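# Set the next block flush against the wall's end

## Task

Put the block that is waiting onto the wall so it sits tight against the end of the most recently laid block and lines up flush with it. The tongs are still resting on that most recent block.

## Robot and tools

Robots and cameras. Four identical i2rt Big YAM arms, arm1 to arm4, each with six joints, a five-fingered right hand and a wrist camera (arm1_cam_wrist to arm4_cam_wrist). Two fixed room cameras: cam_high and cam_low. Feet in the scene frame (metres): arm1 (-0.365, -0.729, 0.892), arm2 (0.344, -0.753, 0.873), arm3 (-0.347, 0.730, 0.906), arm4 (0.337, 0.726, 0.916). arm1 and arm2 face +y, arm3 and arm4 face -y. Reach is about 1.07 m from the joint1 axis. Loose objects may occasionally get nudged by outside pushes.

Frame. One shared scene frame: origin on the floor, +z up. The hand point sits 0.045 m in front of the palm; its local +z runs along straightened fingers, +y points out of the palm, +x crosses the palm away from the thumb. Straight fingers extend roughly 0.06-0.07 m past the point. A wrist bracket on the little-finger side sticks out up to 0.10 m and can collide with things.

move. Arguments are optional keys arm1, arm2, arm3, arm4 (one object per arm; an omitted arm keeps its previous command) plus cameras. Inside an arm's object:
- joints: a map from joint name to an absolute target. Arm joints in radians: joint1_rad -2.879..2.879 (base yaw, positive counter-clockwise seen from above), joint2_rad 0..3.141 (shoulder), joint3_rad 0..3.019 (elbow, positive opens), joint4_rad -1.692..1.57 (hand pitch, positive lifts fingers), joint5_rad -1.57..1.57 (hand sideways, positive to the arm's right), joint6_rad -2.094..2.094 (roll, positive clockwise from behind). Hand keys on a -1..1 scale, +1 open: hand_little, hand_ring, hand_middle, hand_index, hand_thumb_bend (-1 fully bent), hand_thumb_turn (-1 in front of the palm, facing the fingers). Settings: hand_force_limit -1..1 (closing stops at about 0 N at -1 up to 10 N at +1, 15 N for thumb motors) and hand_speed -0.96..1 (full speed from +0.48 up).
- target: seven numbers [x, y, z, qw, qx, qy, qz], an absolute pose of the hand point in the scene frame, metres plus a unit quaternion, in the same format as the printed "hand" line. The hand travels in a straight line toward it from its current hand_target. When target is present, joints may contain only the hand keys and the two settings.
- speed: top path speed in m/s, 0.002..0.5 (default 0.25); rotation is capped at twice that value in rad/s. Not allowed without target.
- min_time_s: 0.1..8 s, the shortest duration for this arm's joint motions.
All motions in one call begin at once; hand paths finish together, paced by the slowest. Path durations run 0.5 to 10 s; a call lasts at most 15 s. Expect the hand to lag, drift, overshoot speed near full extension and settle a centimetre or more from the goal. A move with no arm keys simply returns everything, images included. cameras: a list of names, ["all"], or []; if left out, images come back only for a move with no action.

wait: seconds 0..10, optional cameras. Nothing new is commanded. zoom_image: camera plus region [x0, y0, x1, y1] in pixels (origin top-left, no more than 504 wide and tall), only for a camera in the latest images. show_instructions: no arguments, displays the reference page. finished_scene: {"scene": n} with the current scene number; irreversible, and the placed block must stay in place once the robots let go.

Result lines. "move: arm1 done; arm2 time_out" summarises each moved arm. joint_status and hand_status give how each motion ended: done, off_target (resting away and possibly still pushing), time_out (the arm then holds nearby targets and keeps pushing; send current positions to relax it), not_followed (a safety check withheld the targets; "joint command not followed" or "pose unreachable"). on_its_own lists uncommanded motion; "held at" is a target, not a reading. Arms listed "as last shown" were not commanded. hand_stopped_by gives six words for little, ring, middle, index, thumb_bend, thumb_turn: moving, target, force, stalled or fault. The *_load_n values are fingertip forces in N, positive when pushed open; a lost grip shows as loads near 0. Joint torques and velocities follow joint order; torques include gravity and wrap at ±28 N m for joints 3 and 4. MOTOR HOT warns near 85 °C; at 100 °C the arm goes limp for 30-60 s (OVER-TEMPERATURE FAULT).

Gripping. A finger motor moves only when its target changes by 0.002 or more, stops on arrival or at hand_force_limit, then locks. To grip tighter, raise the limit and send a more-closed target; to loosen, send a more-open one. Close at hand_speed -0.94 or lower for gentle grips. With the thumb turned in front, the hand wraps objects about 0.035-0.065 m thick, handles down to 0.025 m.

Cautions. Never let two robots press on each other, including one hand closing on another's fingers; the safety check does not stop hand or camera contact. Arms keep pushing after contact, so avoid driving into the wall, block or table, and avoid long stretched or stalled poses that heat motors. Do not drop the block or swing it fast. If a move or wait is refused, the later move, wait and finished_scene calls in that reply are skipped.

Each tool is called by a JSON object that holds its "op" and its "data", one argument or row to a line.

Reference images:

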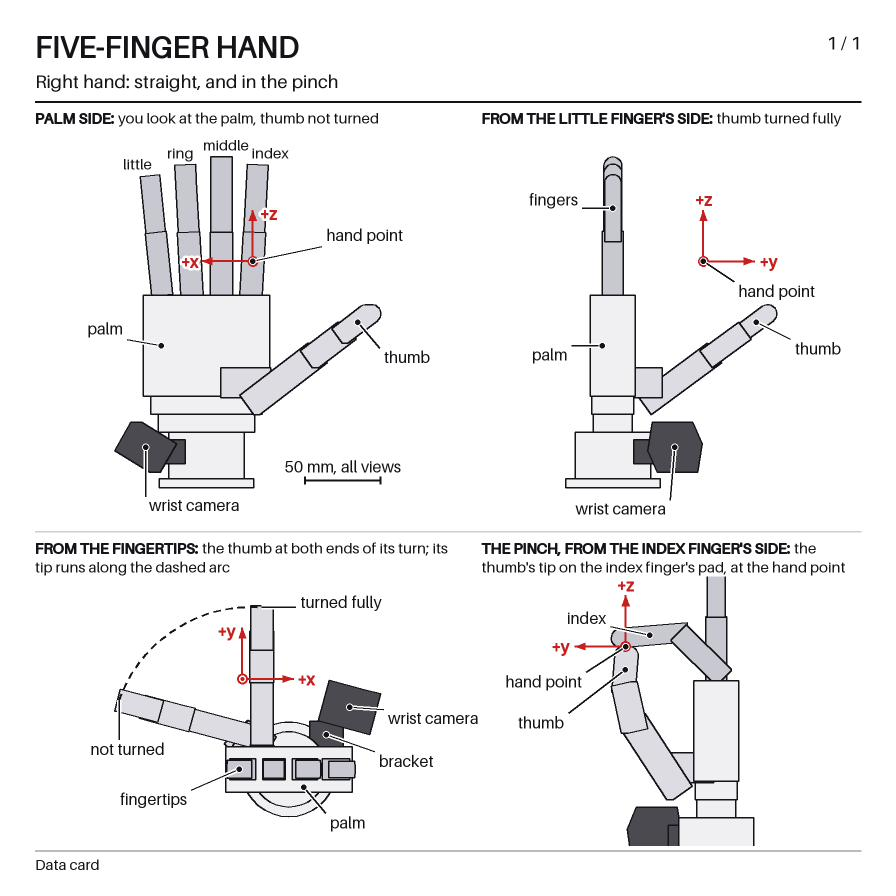

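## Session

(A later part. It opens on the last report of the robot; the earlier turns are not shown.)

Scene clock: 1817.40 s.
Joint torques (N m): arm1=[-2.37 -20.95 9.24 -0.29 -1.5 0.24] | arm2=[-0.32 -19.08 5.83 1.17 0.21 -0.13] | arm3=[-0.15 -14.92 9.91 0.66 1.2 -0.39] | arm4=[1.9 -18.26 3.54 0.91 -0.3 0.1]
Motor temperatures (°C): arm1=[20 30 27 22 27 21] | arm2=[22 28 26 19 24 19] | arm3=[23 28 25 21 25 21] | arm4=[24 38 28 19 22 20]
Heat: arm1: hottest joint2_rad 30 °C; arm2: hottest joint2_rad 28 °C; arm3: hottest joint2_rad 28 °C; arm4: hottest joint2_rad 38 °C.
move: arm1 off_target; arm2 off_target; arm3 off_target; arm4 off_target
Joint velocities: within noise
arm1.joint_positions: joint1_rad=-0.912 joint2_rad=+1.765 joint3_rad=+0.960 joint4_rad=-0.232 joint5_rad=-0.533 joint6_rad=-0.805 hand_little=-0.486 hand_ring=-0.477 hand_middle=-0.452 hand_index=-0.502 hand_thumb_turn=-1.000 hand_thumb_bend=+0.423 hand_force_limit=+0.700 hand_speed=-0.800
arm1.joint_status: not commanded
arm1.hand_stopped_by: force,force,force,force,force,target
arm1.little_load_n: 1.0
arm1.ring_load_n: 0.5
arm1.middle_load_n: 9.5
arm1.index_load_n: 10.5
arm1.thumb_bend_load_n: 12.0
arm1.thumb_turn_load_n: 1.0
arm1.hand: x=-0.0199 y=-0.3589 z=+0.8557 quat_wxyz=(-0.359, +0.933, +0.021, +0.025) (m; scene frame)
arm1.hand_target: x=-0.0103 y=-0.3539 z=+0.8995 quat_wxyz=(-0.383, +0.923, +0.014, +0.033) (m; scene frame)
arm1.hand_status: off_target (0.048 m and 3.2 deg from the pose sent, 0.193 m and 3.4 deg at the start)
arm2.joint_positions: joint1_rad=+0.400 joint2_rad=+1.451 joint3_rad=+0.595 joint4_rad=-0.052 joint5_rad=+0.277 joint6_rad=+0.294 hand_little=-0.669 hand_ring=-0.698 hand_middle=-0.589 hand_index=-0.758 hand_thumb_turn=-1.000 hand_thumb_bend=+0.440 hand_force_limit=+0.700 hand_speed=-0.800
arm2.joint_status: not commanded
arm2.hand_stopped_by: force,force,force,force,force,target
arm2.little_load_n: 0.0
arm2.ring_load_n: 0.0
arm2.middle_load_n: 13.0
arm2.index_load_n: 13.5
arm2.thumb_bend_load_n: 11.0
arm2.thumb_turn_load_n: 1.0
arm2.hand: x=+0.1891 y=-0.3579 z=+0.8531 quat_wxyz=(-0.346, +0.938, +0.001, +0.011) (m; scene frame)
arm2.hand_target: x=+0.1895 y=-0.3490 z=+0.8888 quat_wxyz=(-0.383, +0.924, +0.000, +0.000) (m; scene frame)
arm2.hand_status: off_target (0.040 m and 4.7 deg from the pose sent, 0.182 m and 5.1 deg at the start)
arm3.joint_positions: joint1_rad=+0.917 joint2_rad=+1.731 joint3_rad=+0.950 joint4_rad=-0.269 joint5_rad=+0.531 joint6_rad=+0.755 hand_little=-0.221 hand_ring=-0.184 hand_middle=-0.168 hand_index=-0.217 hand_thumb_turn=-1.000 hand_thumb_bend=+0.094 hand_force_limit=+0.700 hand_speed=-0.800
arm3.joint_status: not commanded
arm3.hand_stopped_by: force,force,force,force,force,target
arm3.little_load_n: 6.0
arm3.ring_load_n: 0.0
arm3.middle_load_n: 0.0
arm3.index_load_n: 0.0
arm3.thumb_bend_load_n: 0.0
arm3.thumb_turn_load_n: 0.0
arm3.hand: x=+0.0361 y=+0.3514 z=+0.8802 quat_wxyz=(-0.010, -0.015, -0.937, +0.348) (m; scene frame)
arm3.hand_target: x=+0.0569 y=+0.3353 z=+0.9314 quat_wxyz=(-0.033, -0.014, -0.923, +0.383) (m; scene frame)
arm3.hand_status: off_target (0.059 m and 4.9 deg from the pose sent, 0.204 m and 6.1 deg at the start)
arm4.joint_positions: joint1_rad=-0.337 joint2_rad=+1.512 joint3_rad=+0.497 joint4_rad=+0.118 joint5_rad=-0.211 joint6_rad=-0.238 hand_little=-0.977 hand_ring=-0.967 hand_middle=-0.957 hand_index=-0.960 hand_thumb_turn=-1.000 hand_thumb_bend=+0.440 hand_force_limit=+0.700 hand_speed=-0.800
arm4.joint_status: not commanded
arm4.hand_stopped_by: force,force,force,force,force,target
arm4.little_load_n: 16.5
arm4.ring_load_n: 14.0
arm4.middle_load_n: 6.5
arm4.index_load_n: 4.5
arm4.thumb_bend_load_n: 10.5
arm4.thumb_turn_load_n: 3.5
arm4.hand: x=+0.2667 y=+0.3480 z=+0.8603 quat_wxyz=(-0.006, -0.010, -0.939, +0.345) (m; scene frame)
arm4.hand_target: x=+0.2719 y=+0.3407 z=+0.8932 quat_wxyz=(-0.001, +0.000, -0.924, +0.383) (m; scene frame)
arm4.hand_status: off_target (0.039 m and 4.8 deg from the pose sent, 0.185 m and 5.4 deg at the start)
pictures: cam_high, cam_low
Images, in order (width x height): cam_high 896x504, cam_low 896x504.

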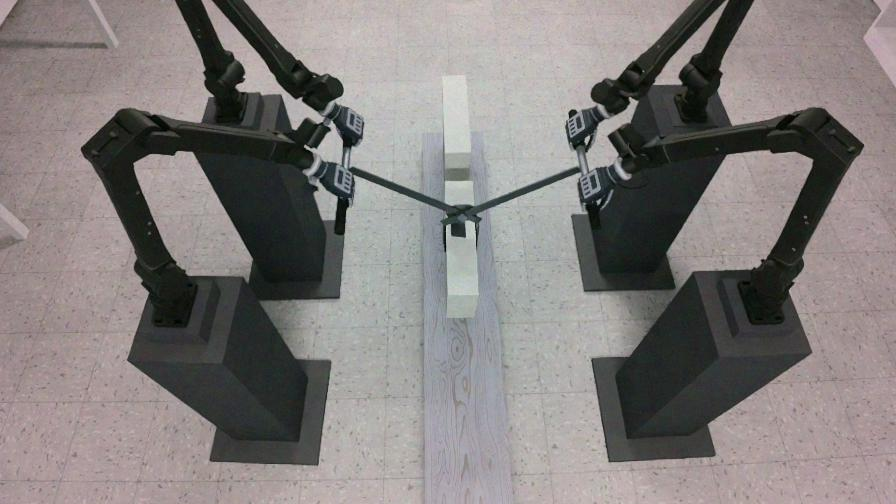

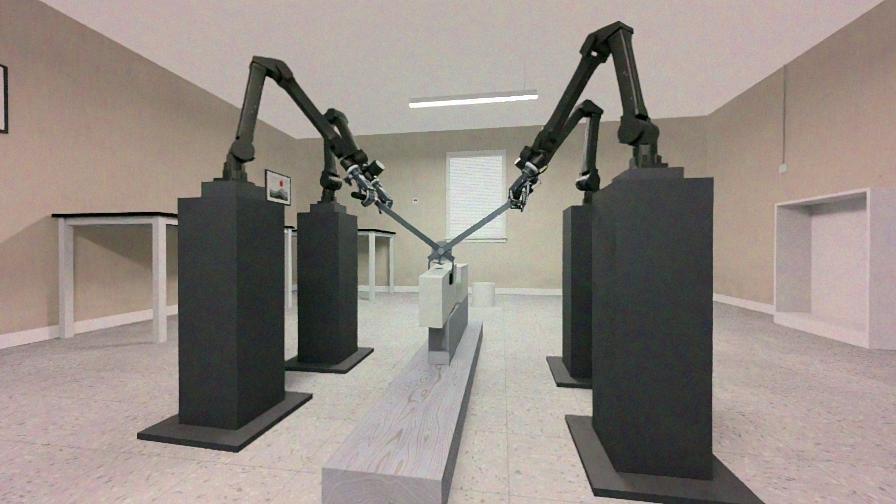

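{"op": "move", "data": {
  "arm1": {"target": [0.126, -0.354, 0.917, 0.3825, -0.9233, -0.0134, -0.0322], "speed": 0.06},
  "arm2": {"target": [0.325, -0.350, 0.885, 0.3825, -0.9233, -0.0134, -0.0322], "speed": 0.06},
  "arm3": {"target": [0.194, 0.334, 0.948, 0.0322, 0.0134, 0.9233, -0.3825], "speed": 0.06},
  "arm4": {"target": [0.408, 0.342, 0.893, 0.0322, 0.0134, 0.9233, -0.3825], "speed": 0.06},
  "cameras": ["cam_high", "cam_low", "arm2_cam_wrist"]
}}

{"op": "zoom_image", "data": {
  "camera": "cam_low",
  "region": [320, 180, 560, 440]
}}

{"op": "zoom_image", "data": {
  "camera": "cam_high",
  "region": [400, 60, 520, 300]
}}

Scene clock: 1852.57 s.
Joint torques (N m): arm1=[-3.02 -23.36 13.34 0.12 -1.46 0.14] | arm2=[-2.14 -17.79 5.86 1.47 0.6 -0.59] | arm3=[0.85 -17.14 12.9 0.85 1.28 -0.28] | arm4=[3.78 -17.26 3.21 1.29 -0.78 0.7]
Motor temperatures (°C): arm1=[20 29 29 22 26 21] | arm2=[21 27 26 19 24 19] | arm3=[23 28 27 21 25 21] | arm4=[24 32 27 19 21 20]
Heat: arm1: hottest joint2_rad 29 °C; arm2: hottest joint2_rad 27 °C; arm3: hottest joint2_rad 28 °C; arm4: hottest joint2_rad 32 °C.
move: arm1 off_target; arm2 off_target; arm3 off_target; arm4 off_target
Joint velocities: within noise
arm1.joint_positions: joint1_rad=-1.048 joint2_rad=+1.963 joint3_rad=+1.317 joint4_rad=-0.507 joint5_rad=-0.608 joint6_rad=-0.945 hand_little=-0.486 hand_ring=-0.477 hand_middle=-0.452 hand_index=-0.502 hand_thumb_turn=-1.000 hand_thumb_bend=+0.423 hand_force_limit=+0.700 hand_speed=-0.800
arm1.joint_status: not commanded
arm1.hand_stopped_by: force,force,force,force,force,target
arm1.little_load_n: 0.0
arm1.ring_load_n: 0.0
arm1.middle_load_n: 9.5
arm1.index_load_n: 9.0
arm1.thumb_bend_load_n: 12.0
arm1.thumb_turn_load_n: 1.5
arm1.hand: x=+0.0944 y=-0.3631 z=+0.8626 quat_wxyz=(-0.354, +0.935, +0.016, +0.006) (m; scene frame)
arm1.hand_target: x=+0.1239 y=-0.3556 z=+0.9168 quat_wxyz=(-0.382, +0.923, +0.014, +0.033) (m; scene frame)
arm1.hand_status: off_target (0.064 m and 4.7 deg from the pose sent, 0.158 m and 3.2 deg at the start)
arm2.joint_positions: joint1_rad=+0.051 joint2_rad=+1.393 joint3_rad=+0.521 joint4_rad=-0.003 joint5_rad=+0.055 joint6_rad=+0.030 hand_little=-0.669 hand_ring=-0.697 hand_middle=-0.589 hand_index=-0.758 hand_thumb_turn=-1.000 hand_thumb_bend=+0.440 hand_force_limit=+0.700 hand_speed=-0.800
arm2.joint_status: not commanded
arm2.hand_stopped_by: force,force,force,force,force,target
arm2.little_load_n: 1.0
arm2.ring_load_n: 5.5
arm2.middle_load_n: 13.0
arm2.index_load_n: 10.0
arm2.thumb_bend_load_n: 11.0
arm2.thumb_turn_load_n: 1.0
arm2.hand: x=+0.3051 y=-0.3596 z=+0.8499 quat_wxyz=(-0.340, +0.940, -0.003, +0.010) (m; scene frame)
arm2.hand_target: x=+0.3239 y=-0.3490 z=+0.8817 quat_wxyz=(-0.381, +0.924, +0.012, +0.034) (m; scene frame)
arm2.hand_status: off_target (0.041 m and 6.1 deg from the pose sent, 0.140 m and 5.3 deg at the start)
arm3.joint_positions: joint1_rad=+1.056 joint2_rad=+1.940 joint3_rad=+1.301 joint4_rad=-0.530 joint5_rad=+0.610 joint6_rad=+0.896 hand_little=-0.221 hand_ring=-0.184 hand_middle=-0.168 hand_index=-0.217 hand_thumb_turn=-1.000 hand_thumb_bend=+0.094 hand_force_limit=+0.700 hand_speed=-0.800
arm3.joint_status: not commanded
arm3.hand_stopped_by: force,force,force,force,force,target
arm3.little_load_n: 5.0
arm3.ring_load_n: 0.0
arm3.middle_load_n: 0.0
arm3.index_load_n: 0.0
arm3.thumb_bend_load_n: 0.0
arm3.thumb_turn_load_n: 0.0
arm3.hand: x=+0.1499 y=+0.3512 z=+0.8822 quat_wxyz=(+0.011, -0.008, -0.939, +0.344) (m; scene frame)
arm3.hand_target: x=+0.1899 y=+0.3372 z=+0.9493 quat_wxyz=(-0.033, -0.014, -0.923, +0.382) (m; scene frame)
arm3.hand_status: off_target (0.081 m and 6.9 deg from the pose sent, 0.173 m and 4.9 deg at the start)
arm4.joint_positions: joint1_rad=+0.040 joint2_rad=+1.504 joint3_rad=+0.448 joint4_rad=+0.177 joint5_rad=+0.038 joint6_rad=+0.041 hand_little=-0.977 hand_ring=-0.967 hand_middle=-0.957 hand_index=-0.960 hand_thumb_turn=-1.000 hand_thumb_bend=+0.440 hand_force_limit=+0.700 hand_speed=-0.800
arm4.joint_status: not commanded
arm4.hand_stopped_by: force,force,force,force,force,target
arm4.little_load_n: 13.0
arm4.ring_load_n: 13.0
arm4.middle_load_n: 7.0
arm4.index_load_n: 7.5
arm4.thumb_bend_load_n: 10.5
arm4.thumb_turn_load_n: 3.0
arm4.hand: x=+0.3807 y=+0.3481 z=+0.8532 quat_wxyz=(+0.000, -0.005, -0.940, +0.341) (m; scene frame)
arm4.hand_target: x=+0.4069 y=+0.3410 z=+0.8876 quat_wxyz=(-0.035, -0.012, -0.924, +0.381) (m; scene frame)
arm4.hand_status: off_target (0.049 m and 6.4 deg from the pose sent, 0.145 m and 5.6 deg at the start)
pictures: arm2_cam_wrist, cam_high, cam_low
Images, in order (width x height): arm2_cam_wrist 896x504, cam_high 896x504, cam_low 896x504.

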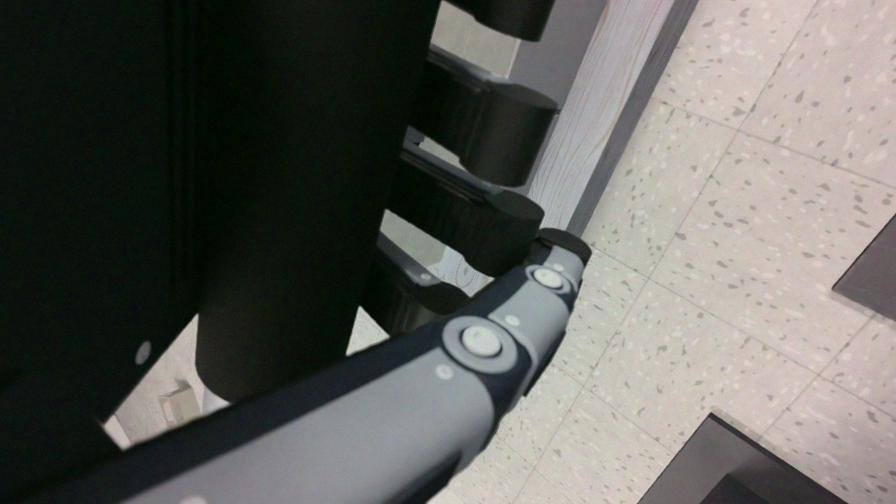

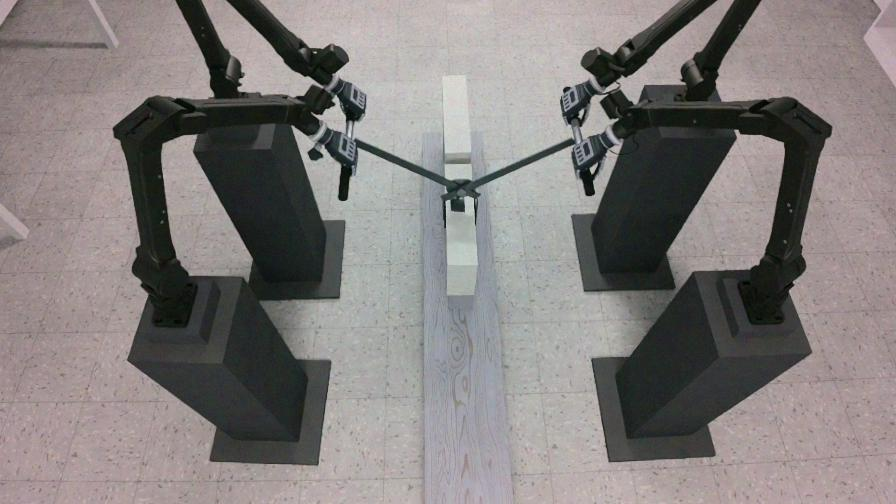

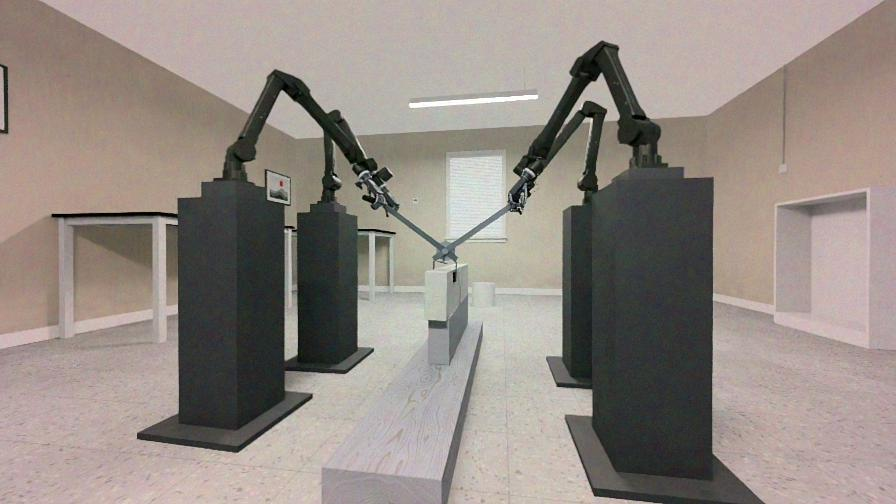

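Scaled by 1.938.

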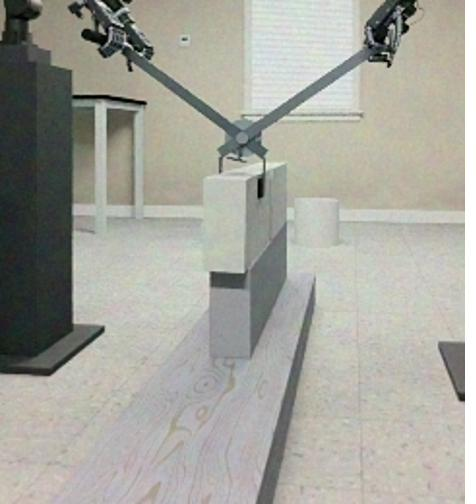

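Scaled by 2.100.

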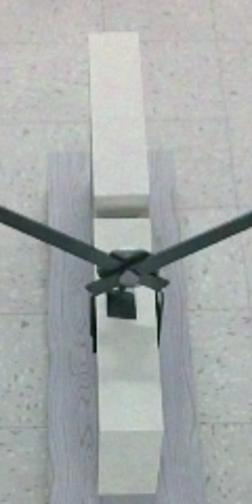

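{"op": "move", "data": {
  "arm1": {"target": [0.158, -0.352, 0.888, 0.3825, -0.9233, -0.0134, -0.0322], "speed": 0.05},
  "arm2": {"target": [0.354, -0.350, 0.852, 0.3825, -0.9233, -0.0134, -0.0322], "speed": 0.05},
  "arm3": {"target": [0.222, 0.334, 0.922, 0.0322, 0.0134, 0.9233, -0.3825], "speed": 0.05},
  "arm4": {"target": [0.436, 0.342, 0.857, 0.0322, 0.0134, 0.9233, -0.3825], "speed": 0.05},
  "cameras": ["cam_high", "cam_low"]
}}

{"op": "zoom_image", "data": {
  "camera": "cam_low",
  "region": [400, 240, 500, 370]
}}

{"op": "zoom_image", "data": {
  "camera": "cam_high",
  "region": [400, 60, 520, 300]
}}

Scene clock: 1891.50 s.
Joint torques (N m): arm1=[-2.2 -21.13 13.52 0.98 -0.94 -0.03] | arm2=[-1.67 -12.22 5.49 2.33 0.54 -0.53] | arm3=[-0.38 -16.03 12.44 1.62 0.88 -0.14] | arm4=[2.84 -10.17 3.78 2.8 -0.69 0.44]
Motor temperatures (°C): arm1=[20 31 30 22 26 21] | arm2=[21 26 26 19 24 20] | arm3=[23 31 28 21 25 21] | arm4=[24 32 27 19 22 21]
Heat: arm1: hottest joint2_rad 31 °C; arm2: hottest joint2_rad 26 °C; arm3: hottest joint2_rad 31 °C; arm4: hottest joint2_rad 32 °C.
move: arm1 off_target; arm2 off_target; arm3 off_target; arm4 off_target
Joint velocities: within noise
arm1.joint_positions: joint1_rad=-1.081 joint2_rad=+2.032 joint3_rad=+1.405 joint4_rad=-0.529 joint5_rad=-0.635 joint6_rad=-0.955 hand_little=-0.486 hand_ring=-0.477 hand_middle=-0.452 hand_index=-0.502 hand_thumb_turn=-1.000 hand_thumb_bend=+0.423 hand_force_limit=+0.700 hand_speed=-0.800
arm1.joint_status: not commanded
arm1.hand_stopped_by: force,force,force,force,force,target
arm1.little_load_n: 0.0
arm1.ring_load_n: 0.0
arm1.middle_load_n: 10.0
arm1.index_load_n: 3.5
arm1.thumb_bend_load_n: 12.5
arm1.thumb_turn_load_n: 1.0
arm1.hand: x=+0.1265 y=-0.3629 z=+0.8554 quat_wxyz=(-0.363, +0.932, +0.007, +0.005) (m; scene frame)
arm1.hand_target: x=+0.1560 y=-0.3533 z=+0.8889 quat_wxyz=(-0.382, +0.923, +0.014, +0.033) (m; scene frame)
arm1.hand_status: off_target (0.047 m and 4.0 deg from the pose sent, 0.070 m and 4.7 deg at the start)
arm2.joint_positions: joint1_rad=-0.053 joint2_rad=+1.423 joint3_rad=+0.490 joint4_rad=+0.101 joint5_rad=-0.017 joint6_rad=-0.047 hand_little=-0.669 hand_ring=-0.697 hand_middle=-0.589 hand_index=-0.758 hand_thumb_turn=-1.000 hand_thumb_bend=+0.440 hand_force_limit=+0.700 hand_speed=-0.800
arm2.joint_status: not commanded
arm2.hand_stopped_by: force,force,force,force,force,target
arm2.little_load_n: 0.5
arm2.ring_load_n: 4.5
arm2.middle_load_n: 12.5
arm2.index_load_n: 6.0
arm2.thumb_bend_load_n: 11.5
arm2.thumb_turn_load_n: 1.0
arm2.hand: x=+0.3371 y=-0.3564 z=+0.8407 quat_wxyz=(-0.359, +0.933, -0.004, +0.009) (m; scene frame)
arm2.hand_target: x=+0.3537 y=-0.3500 z=+0.8518 quat_wxyz=(-0.381, +0.924, +0.012, +0.033) (m; scene frame)
arm2.hand_status: off_target (0.021 m and 4.4 deg from the pose sent, 0.050 m and 6.1 deg at the start)
arm3.joint_positions: joint1_rad=+1.093 joint2_rad=+2.004 joint3_rad=+1.379 joint4_rad=-0.544 joint5_rad=+0.633 joint6_rad=+0.904 hand_little=-0.222 hand_ring=-0.184 hand_middle=-0.168 hand_index=-0.217 hand_thumb_turn=-1.000 hand_thumb_bend=+0.094 hand_force_limit=+0.700 hand_speed=-0.800
arm3.joint_status: not commanded
arm3.hand_stopped_by: force,force,force,force,force,target
arm3.little_load_n: 3.0
arm3.ring_load_n: 0.5
arm3.middle_load_n: 0.0
arm3.index_load_n: 0.0
arm3.thumb_bend_load_n: 1.5
arm3.thumb_turn_load_n: 0.0
arm3.hand: x=+0.1818 y=+0.3543 z=+0.8744 quat_wxyz=(+0.010, +0.003, -0.936, +0.352) (m; scene frame)
arm3.hand_target: x=+0.2184 y=+0.3365 z=+0.9243 quat_wxyz=(-0.033, -0.014, -0.923, +0.382) (m; scene frame)
arm3.hand_status: off_target (0.066 m and 6.4 deg from the pose sent, 0.084 m and 6.9 deg at the start)
arm4.joint_positions: joint1_rad=+0.147 joint2_rad=+1.543 joint3_rad=+0.420 joint4_rad=+0.273 joint5_rad=+0.109 joint6_rad=+0.137 hand_little=-0.977 hand_ring=-0.967 hand_middle=-0.957 hand_index=-0.960 hand_thumb_turn=-1.000 hand_thumb_bend=+0.440 hand_force_limit=+0.700 hand_speed=-0.800
arm4.joint_status: not commanded
arm4.hand_stopped_by: force,force,force,force,force,target
arm4.little_load_n: 9.5
arm4.ring_load_n: 9.5
arm4.middle_load_n: 6.5
arm4.index_load_n: 6.5
arm4.thumb_bend_load_n: 10.5
arm4.thumb_turn_load_n: 3.5
arm4.hand: x=+0.4128 y=+0.3506 z=+0.8440 quat_wxyz=(-0.003, -0.013, -0.934, +0.357) (m; scene frame)
arm4.hand_target: x=+0.4354 y=+0.3427 z=+0.8571 quat_wxyz=(-0.033, -0.013, -0.924, +0.381) (m; scene frame)
arm4.hand_status: off_target (0.028 m and 4.6 deg from the pose sent, 0.056 m and 6.4 deg at the start)
pictures: cam_high, cam_low
Images, in order (width x height): cam_high 896x504, cam_low 896x504.

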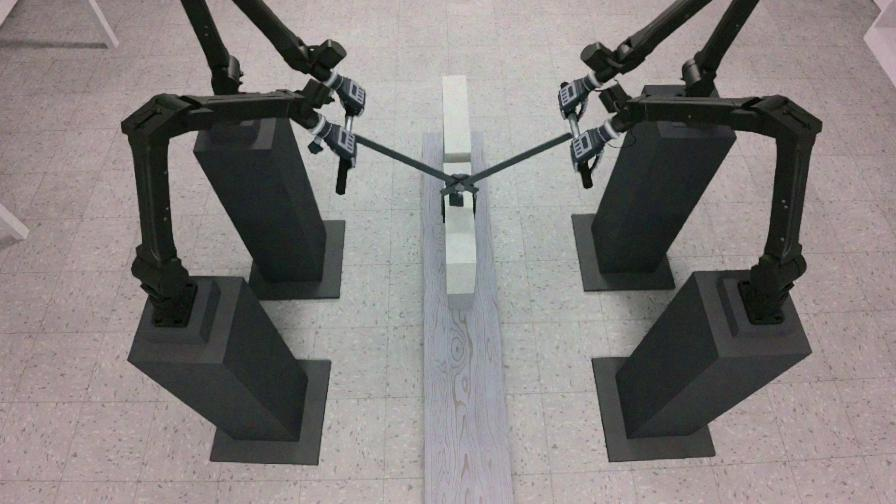

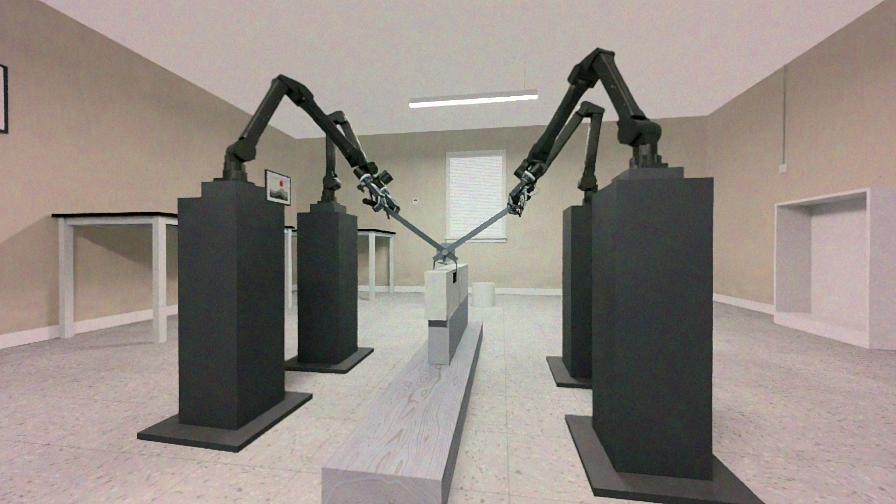

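Scaled by 3.877.

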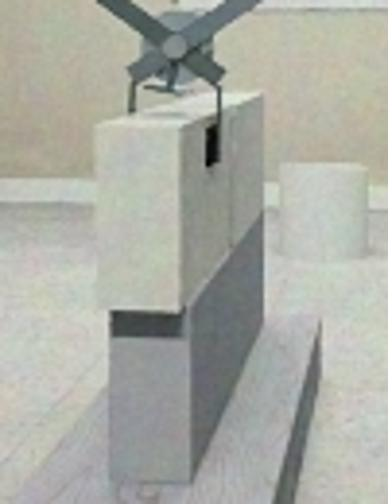

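Scaled by 2.100.

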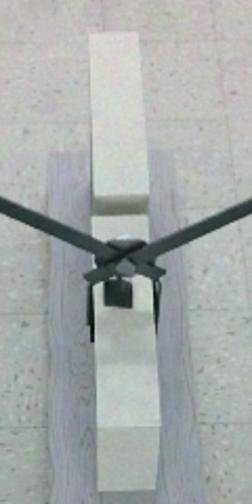

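{"op": "move", "data": {
  "cameras": ["arm1_cam_wrist", "arm2_cam_wrist", "arm3_cam_wrist", "arm4_cam_wrist", "cam_high"]
}}

{"op": "zoom_image", "data": {
  "camera": "cam_high",
  "region": [430, 130, 490, 190]
}}

Scene clock: 1908.57 s.
Joint torques (N m): arm1=[-2.2 -21.25 13.56 1.02 -0.93 0.04] | arm2=[-1.61 -12.34 5.49 2.39 0.55 -0.53] | arm3=[-0.38 -16.03 12.44 1.63 0.89 -0.14] | arm4=[3.66 -10.64 3.67 2.82 -0.69 0.42]
Motor temperatures (°C): arm1=[20 30 31 22 25 21] | arm2=[21 25 26 19 24 20] | arm3=[23 30 28 21 24 21] | arm4=[24 30 26 19 22 21]
Heat: arm1: hottest joint3_rad 31 °C; arm2: hottest joint3_rad 26 °C; arm3: hottest joint2_rad 30 °C; arm4: hottest joint2_rad 30 °C.
Joint velocities: within noise
arm1.joint_positions: joint1_rad=-1.081 joint2_rad=+2.032 joint3_rad=+1.405 joint4_rad=-0.529 joint5_rad=-0.635 joint6_rad=-0.955 hand_little=-0.486 hand_ring=-0.477 hand_middle=-0.452 hand_index=-0.502 hand_thumb_turn=-1.000 hand_thumb_bend=+0.423 hand_force_limit=+0.700 hand_speed=-0.800
arm1.joint_status: not commanded
arm1.hand_stopped_by: force,force,force,force,force,target
arm1.little_load_n: 0.0
arm1.ring_load_n: 0.0
arm1.middle_load_n: 9.5
arm1.index_load_n: 3.5
arm1.thumb_bend_load_n: 12.5
arm1.thumb_turn_load_n: 1.0
arm1.hand: x=+0.1265 y=-0.3629 z=+0.8554 quat_wxyz=(-0.363, +0.932, +0.007, +0.005) (m; scene frame)
arm1.hand_target: x=+0.1560 y=-0.3533 z=+0.8889 quat_wxyz=(-0.382, +0.923, +0.014, +0.033) (m; scene frame)
arm1.hand_status: off_target (0.047 m and 4.0 deg from the pose sent, 0.070 m and 4.7 deg at the start)
arm2.joint_positions: joint1_rad=-0.053 joint2_rad=+1.423 joint3_rad=+0.490 joint4_rad=+0.101 joint5_rad=-0.017 joint6_rad=-0.047 hand_little=-0.669 hand_ring=-0.697 hand_middle=-0.589 hand_index=-0.758 hand_thumb_turn=-1.000 hand_thumb_bend=+0.440 hand_force_limit=+0.700 hand_speed=-0.800
arm2.joint_status: not commanded
arm2.hand_stopped_by: force,force,force,force,force,target
arm2.little_load_n: 0.5
arm2.ring_load_n: 4.5
arm2.middle_load_n: 13.0
arm2.index_load_n: 6.0
arm2.thumb_bend_load_n: 11.5
arm2.thumb_turn_load_n: 1.0
arm2.hand: x=+0.3371 y=-0.3564 z=+0.8407 quat_wxyz=(-0.359, +0.933, -0.004, +0.009) (m; scene frame)
arm2.hand_target: x=+0.3537 y=-0.3500 z=+0.8518 quat_wxyz=(-0.381, +0.924, +0.012, +0.033) (m; scene frame)
arm2.hand_status: off_target (0.021 m and 4.4 deg from the pose sent, 0.050 m and 6.1 deg at the start)
arm3.joint_positions: joint1_rad=+1.093 joint2_rad=+2.005 joint3_rad=+1.379 joint4_rad=-0.544 joint5_rad=+0.633 joint6_rad=+0.905 hand_little=-0.222 hand_ring=-0.184 hand_middle=-0.168 hand_index=-0.217 hand_thumb_turn=-1.000 hand_thumb_bend=+0.094 hand_force_limit=+0.700 hand_speed=-0.800
arm3.joint_status: not commanded
arm3.hand_stopped_by: force,force,force,force,force,target
arm3.little_load_n: 3.0
arm3.ring_load_n: 0.0
arm3.middle_load_n: 0.0
arm3.index_load_n: 0.0
arm3.thumb_bend_load_n: 1.5
arm3.thumb_turn_load_n: 0.5
arm3.hand: x=+0.1817 y=+0.3544 z=+0.8742 quat_wxyz=(+0.010, +0.003, -0.936, +0.352) (m; scene frame)
arm3.hand_target: x=+0.2184 y=+0.3365 z=+0.9240 quat_wxyz=(-0.033, -0.014, -0.923, +0.382) (m; scene frame)
arm3.hand_status: off_target (0.066 m and 6.4 deg from the pose sent, 0.084 m and 6.9 deg at the start)
arm4.joint_positions: joint1_rad=+0.147 joint2_rad=+1.543 joint3_rad=+0.420 joint4_rad=+0.273 joint5_rad=+0.109 joint6_rad=+0.137 hand_little=-0.977 hand_ring=-0.967 hand_middle=-0.957 hand_index=-0.960 hand_thumb_turn=-1.000 hand_thumb_bend=+0.440 hand_force_limit=+0.700 hand_speed=-0.800
arm4.joint_status: not commanded
arm4.hand_stopped_by: force,force,force,force,force,target
arm4.little_load_n: 10.0
arm4.ring_load_n: 9.5
arm4.middle_load_n: 6.0
arm4.index_load_n: 6.5
arm4.thumb_bend_load_n: 10.5
arm4.thumb_turn_load_n: 3.5
arm4.hand: x=+0.4128 y=+0.3506 z=+0.8440 quat_wxyz=(-0.003, -0.013, -0.934, +0.357) (m; scene frame)
arm4.hand_target: x=+0.4354 y=+0.3427 z=+0.8571 quat_wxyz=(-0.033, -0.013, -0.924, +0.381) (m; scene frame)
arm4.hand_status: off_target (0.028 m and 4.6 deg from the pose sent, 0.056 m and 6.4 deg at the start)
pictures: arm1_cam_wrist, arm2_cam_wrist, arm3_cam_wrist, arm4_cam_wrist, cam_high
Images, in order (width x height): arm1_cam_wrist 896x504, arm2_cam_wrist 896x504, arm3_cam_wrist 896x504, arm4_cam_wrist 896x504, cam_high 896x504.

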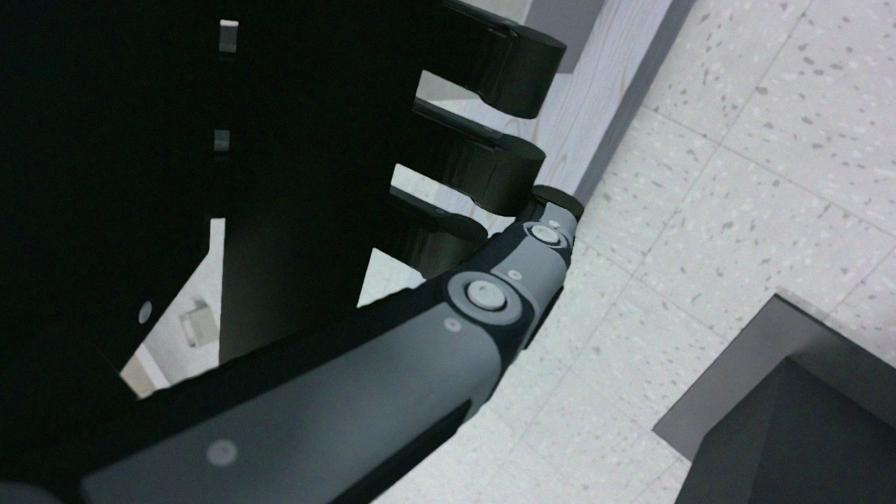

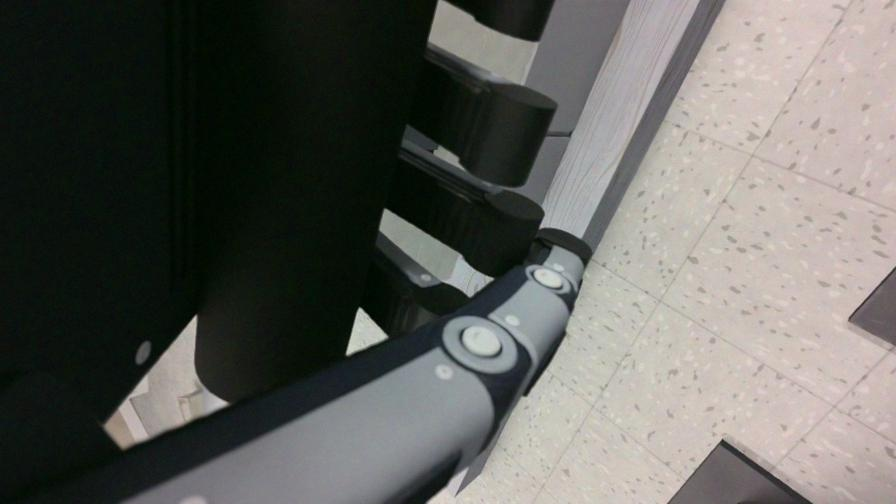

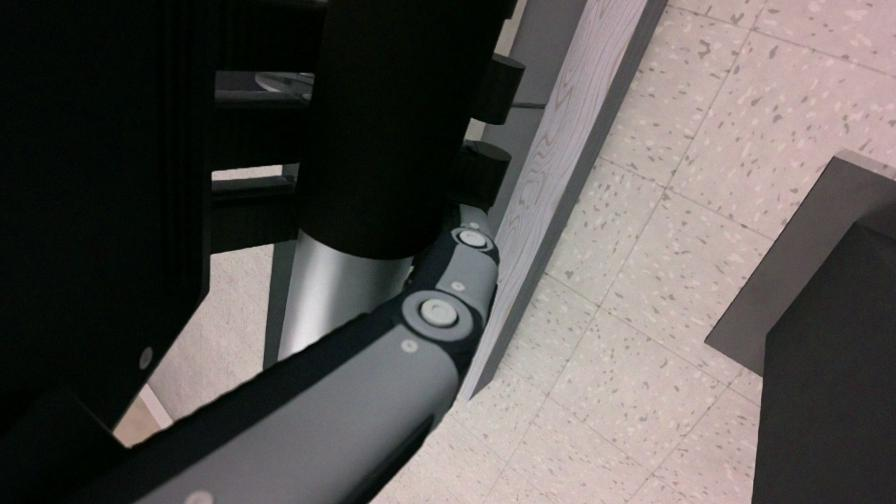

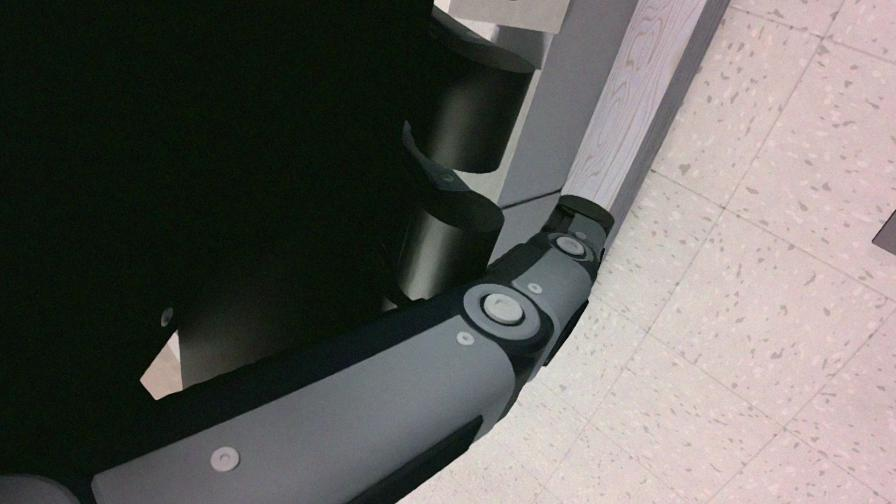

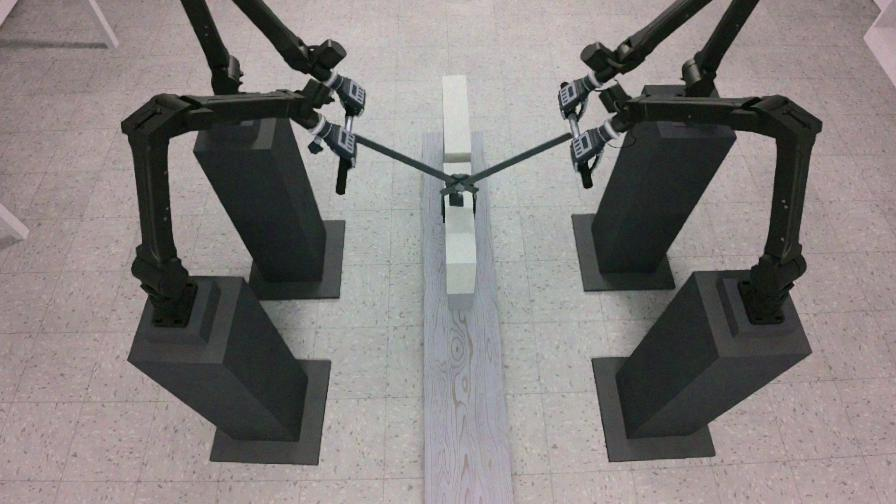

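Scaled by 8.400.

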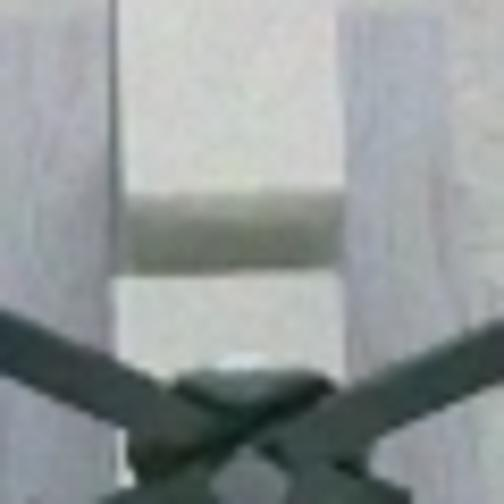

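{"op": "move", "data": {
  "arm1": {"target": [0.188, -0.352, 0.880, 0.3827, -0.9239, 0, 0], "speed": 0.04},
  "arm2": {"target": [0.384, -0.350, 0.882, 0.3827, -0.9239, 0, 0], "speed": 0.04},
  "arm3": {"target": [0.252, 0.334, 0.912, 0, 0, 0.9239, -0.3827], "speed": 0.04},
  "arm4": {"target": [0.466, 0.342, 0.887, 0, 0, 0.9239, -0.3827], "speed": 0.04},
  "cameras": ["cam_high", "cam_low"]
}}

{"op": "zoom_image", "data": {
  "camera": "cam_low",
  "region": [400, 240, 500, 370]
}}

{"op": "zoom_image", "data": {
  "camera": "cam_high",
  "region": [400, 60, 520, 300]
}}

Scene clock: 1929.80 s.
Joint torques (N m): arm1=[-2.55 -21.48 13.72 1.02 -0.8 -0.11] | arm2=[-3.02 -17.44 7.79 0.17 -0.49 -0.22] | arm3=[-0.26 -15.68 12.42 1.5 0.73 -0.03] | arm4=[4.72 -17.32 4.81 0.28 0.59 0.26]
Motor temperatures (°C): arm1=[20 30 32 22 25 21] | arm2=[21 24 26 19 23 20] | arm3=[23 30 29 21 24 21] | arm4=[24 29 26 19 22 20]
Heat: arm1: hottest joint3_rad 32 °C; arm2: hottest joint3_rad 26 °C; arm3: hottest joint2_rad 30 °C; arm4: hottest joint2_rad 29 °C.
move: arm1 off_target; arm2 off_target; arm3 off_target; arm4 off_target
Joint velocities: within noise
arm1.joint_positions: joint1_rad=-1.111 joint2_rad=+2.122 joint3_rad=+1.571 joint4_rad=-0.663 joint5_rad=-0.680 joint6_rad=-0.963 hand_little=-0.486 hand_ring=-0.477 hand_middle=-0.452 hand_index=-0.503 hand_thumb_turn=-1.000 hand_thumb_bend=+0.423 hand_force_limit=+0.700 hand_speed=-0.800
arm1.joint_status: not commanded
arm1.hand_stopped_by: force,force,force,force,force,target
arm1.little_load_n: 0.0
arm1.ring_load_n: 0.0
arm1.middle_load_n: 10.0
arm1.index_load_n: 1.5
arm1.thumb_bend_load_n: 12.0
arm1.thumb_turn_load_n: 1.5
arm1.hand: x=+0.1578 y=-0.3590 z=+0.8587 quat_wxyz=(-0.368, +0.930, -0.008, -0.024) (m; scene frame)
arm1.hand_target: x=+0.1866 y=-0.3533 z=+0.8811 quat_wxyz=(-0.383, +0.924, +0.000, +0.001) (m; scene frame)
arm1.hand_status: off_target (0.038 m and 3.5 deg from the pose sent, 0.067 m and 2.7 deg at the start)
arm2.joint_positions: joint1_rad=-0.171 joint2_rad=+1.417 joint3_rad=+0.510 joint4_rad=+0.044 joint5_rad=-0.134 joint6_rad=-0.131 hand_little=-0.669 hand_ring=-0.698 hand_middle=-0.589 hand_index=-0.758 hand_thumb_turn=-1.000 hand_thumb_bend=+0.440 hand_force_limit=+0.700 hand_speed=-0.800
arm2.joint_status: not commanded
arm2.hand_stopped_by: force,force,force,force,force,target
arm2.little_load_n: 0.0
arm2.ring_load_n: 0.0
arm2.middle_load_n: 13.0
arm2.index_load_n: 14.5
arm2.thumb_bend_load_n: 11.0
arm2.thumb_turn_load_n: 1.0
arm2.hand: x=+0.3655 y=-0.3617 z=+0.8443 quat_wxyz=(-0.350, +0.937, +0.001, -0.012) (m; scene frame)
arm2.hand_target: x=+0.3832 y=-0.3492 z=+0.8788 quat_wxyz=(-0.383, +0.924, +0.000, +0.001) (m; scene frame)
arm2.hand_status: off_target (0.044 m and 4.3 deg from the pose sent, 0.063 m and 3.1 deg at the start)
arm3.joint_positions: joint1_rad=+1.124 joint2_rad=+2.089 joint3_rad=+1.546 joint4_rad=-0.670 joint5_rad=+0.682 joint6_rad=+0.909 hand_little=-0.222 hand_ring=-0.184 hand_middle=-0.168 hand_index=-0.217 hand_thumb_turn=-1.000 hand_thumb_bend=+0.094 hand_force_limit=+0.700 hand_speed=-0.800
arm3.joint_status: not commanded
arm3.hand_stopped_by: force,force,force,force,force,target
arm3.little_load_n: 1.0
arm3.ring_load_n: 0.0
arm3.middle_load_n: 0.0
arm3.index_load_n: 0.0
arm3.thumb_bend_load_n: 2.0
arm3.thumb_turn_load_n: -0.5
arm3.hand: x=+0.2161 y=+0.3476 z=+0.8802 quat_wxyz=(+0.035, +0.018, -0.932, +0.361) (m; scene frame)
arm3.hand_target: x=+0.2493 y=+0.3359 z=+0.9135 quat_wxyz=(-0.001, +0.000, -0.924, +0.382) (m; scene frame)
arm3.hand_status: off_target (0.050 m and 5.2 deg from the pose sent, 0.082 m and 3.9 deg at the start)
arm4.joint_positions: joint1_rad=+0.267 joint2_rad=+1.537 joint3_rad=+0.463 joint4_rad=+0.185 joint5_rad=+0.218 joint6_rad=+0.213 hand_little=-0.977 hand_ring=-0.967 hand_middle=-0.957 hand_index=-0.960 hand_thumb_turn=-1.000 hand_thumb_bend=+0.440 hand_force_limit=+0.700 hand_speed=-0.800
arm4.joint_status: not commanded
arm4.hand_stopped_by: force,force,force,force,force,target
arm4.little_load_n: 18.0
arm4.ring_load_n: 14.0
arm4.middle_load_n: 6.0
arm4.index_load_n: 2.5
arm4.thumb_bend_load_n: 10.5
arm4.thumb_turn_load_n: 3.5
arm4.hand: x=+0.4426 y=+0.3493 z=+0.8487 quat_wxyz=(+0.017, -0.009, -0.937, +0.349) (m; scene frame)
arm4.hand_target: x=+0.4656 y=+0.3412 z=+0.8830 quat_wxyz=(-0.002, +0.000, -0.924, +0.383) (m; scene frame)
arm4.hand_status: off_target (0.045 m and 4.7 deg from the pose sent, 0.069 m and 3.5 deg at the start)
pictures: cam_high, cam_low
Images, in order (width x height): cam_high 896x504, cam_low 896x504.

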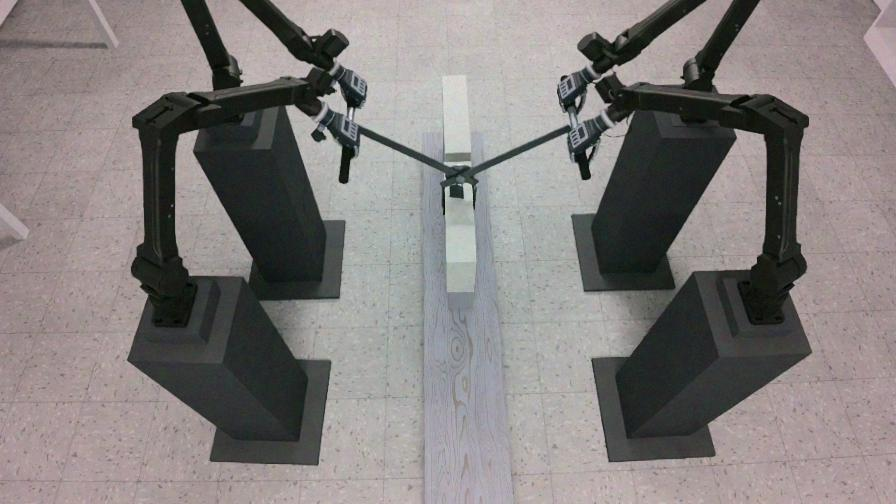

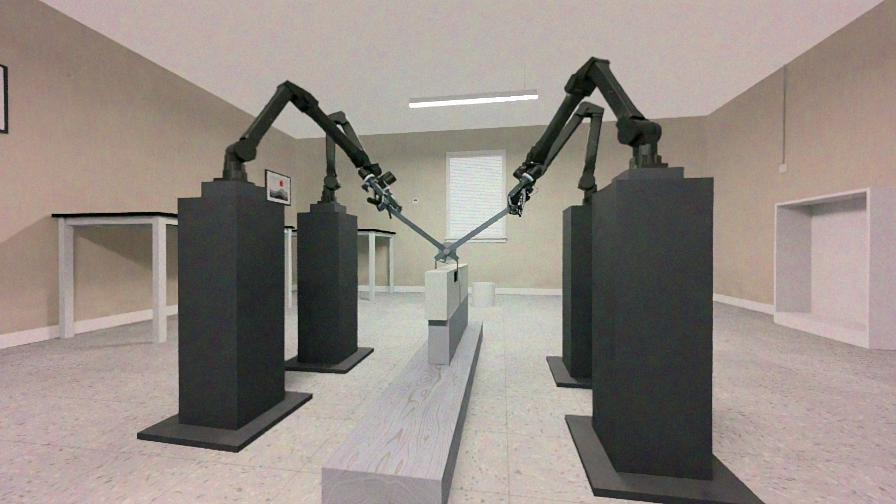

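Scaled by 3.877.

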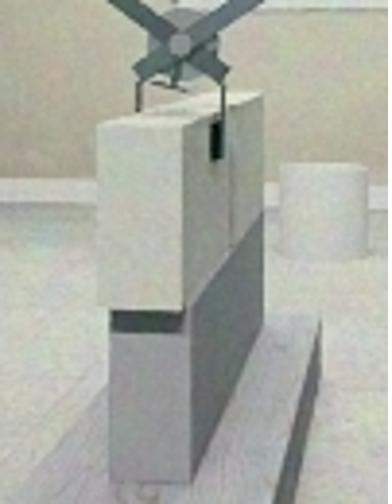

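Scaled by 2.100.

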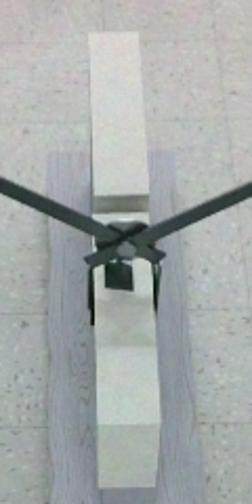

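{"op": "zoom_image", "data": {
  "camera": "cam_high",
  "region": [430, 130, 490, 190]
}}

{"op": "zoom_image", "data": {
  "camera": "cam_low",
  "region": [420, 250, 475, 310]
}}

{"op": "zoom_image", "data": {
  "camera": "cam_high",
  "region": [430, 180, 500, 320]
}}

Scaled by 8.400.

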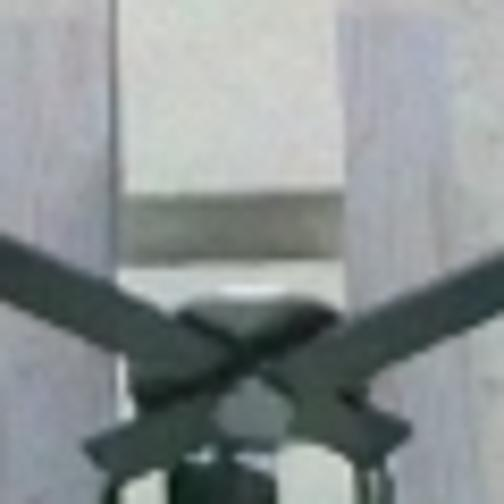

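Scaled by 8.400.

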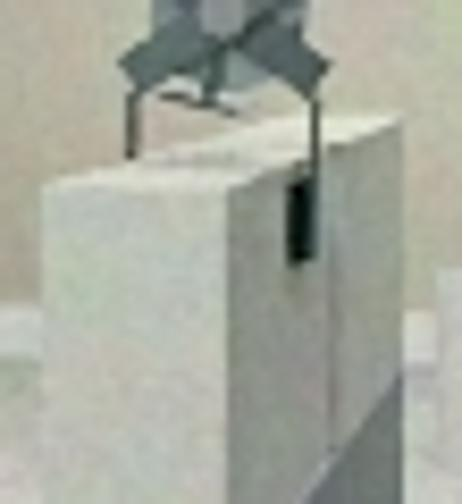

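Scaled by 3.600.

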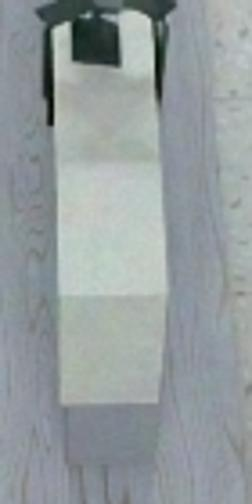

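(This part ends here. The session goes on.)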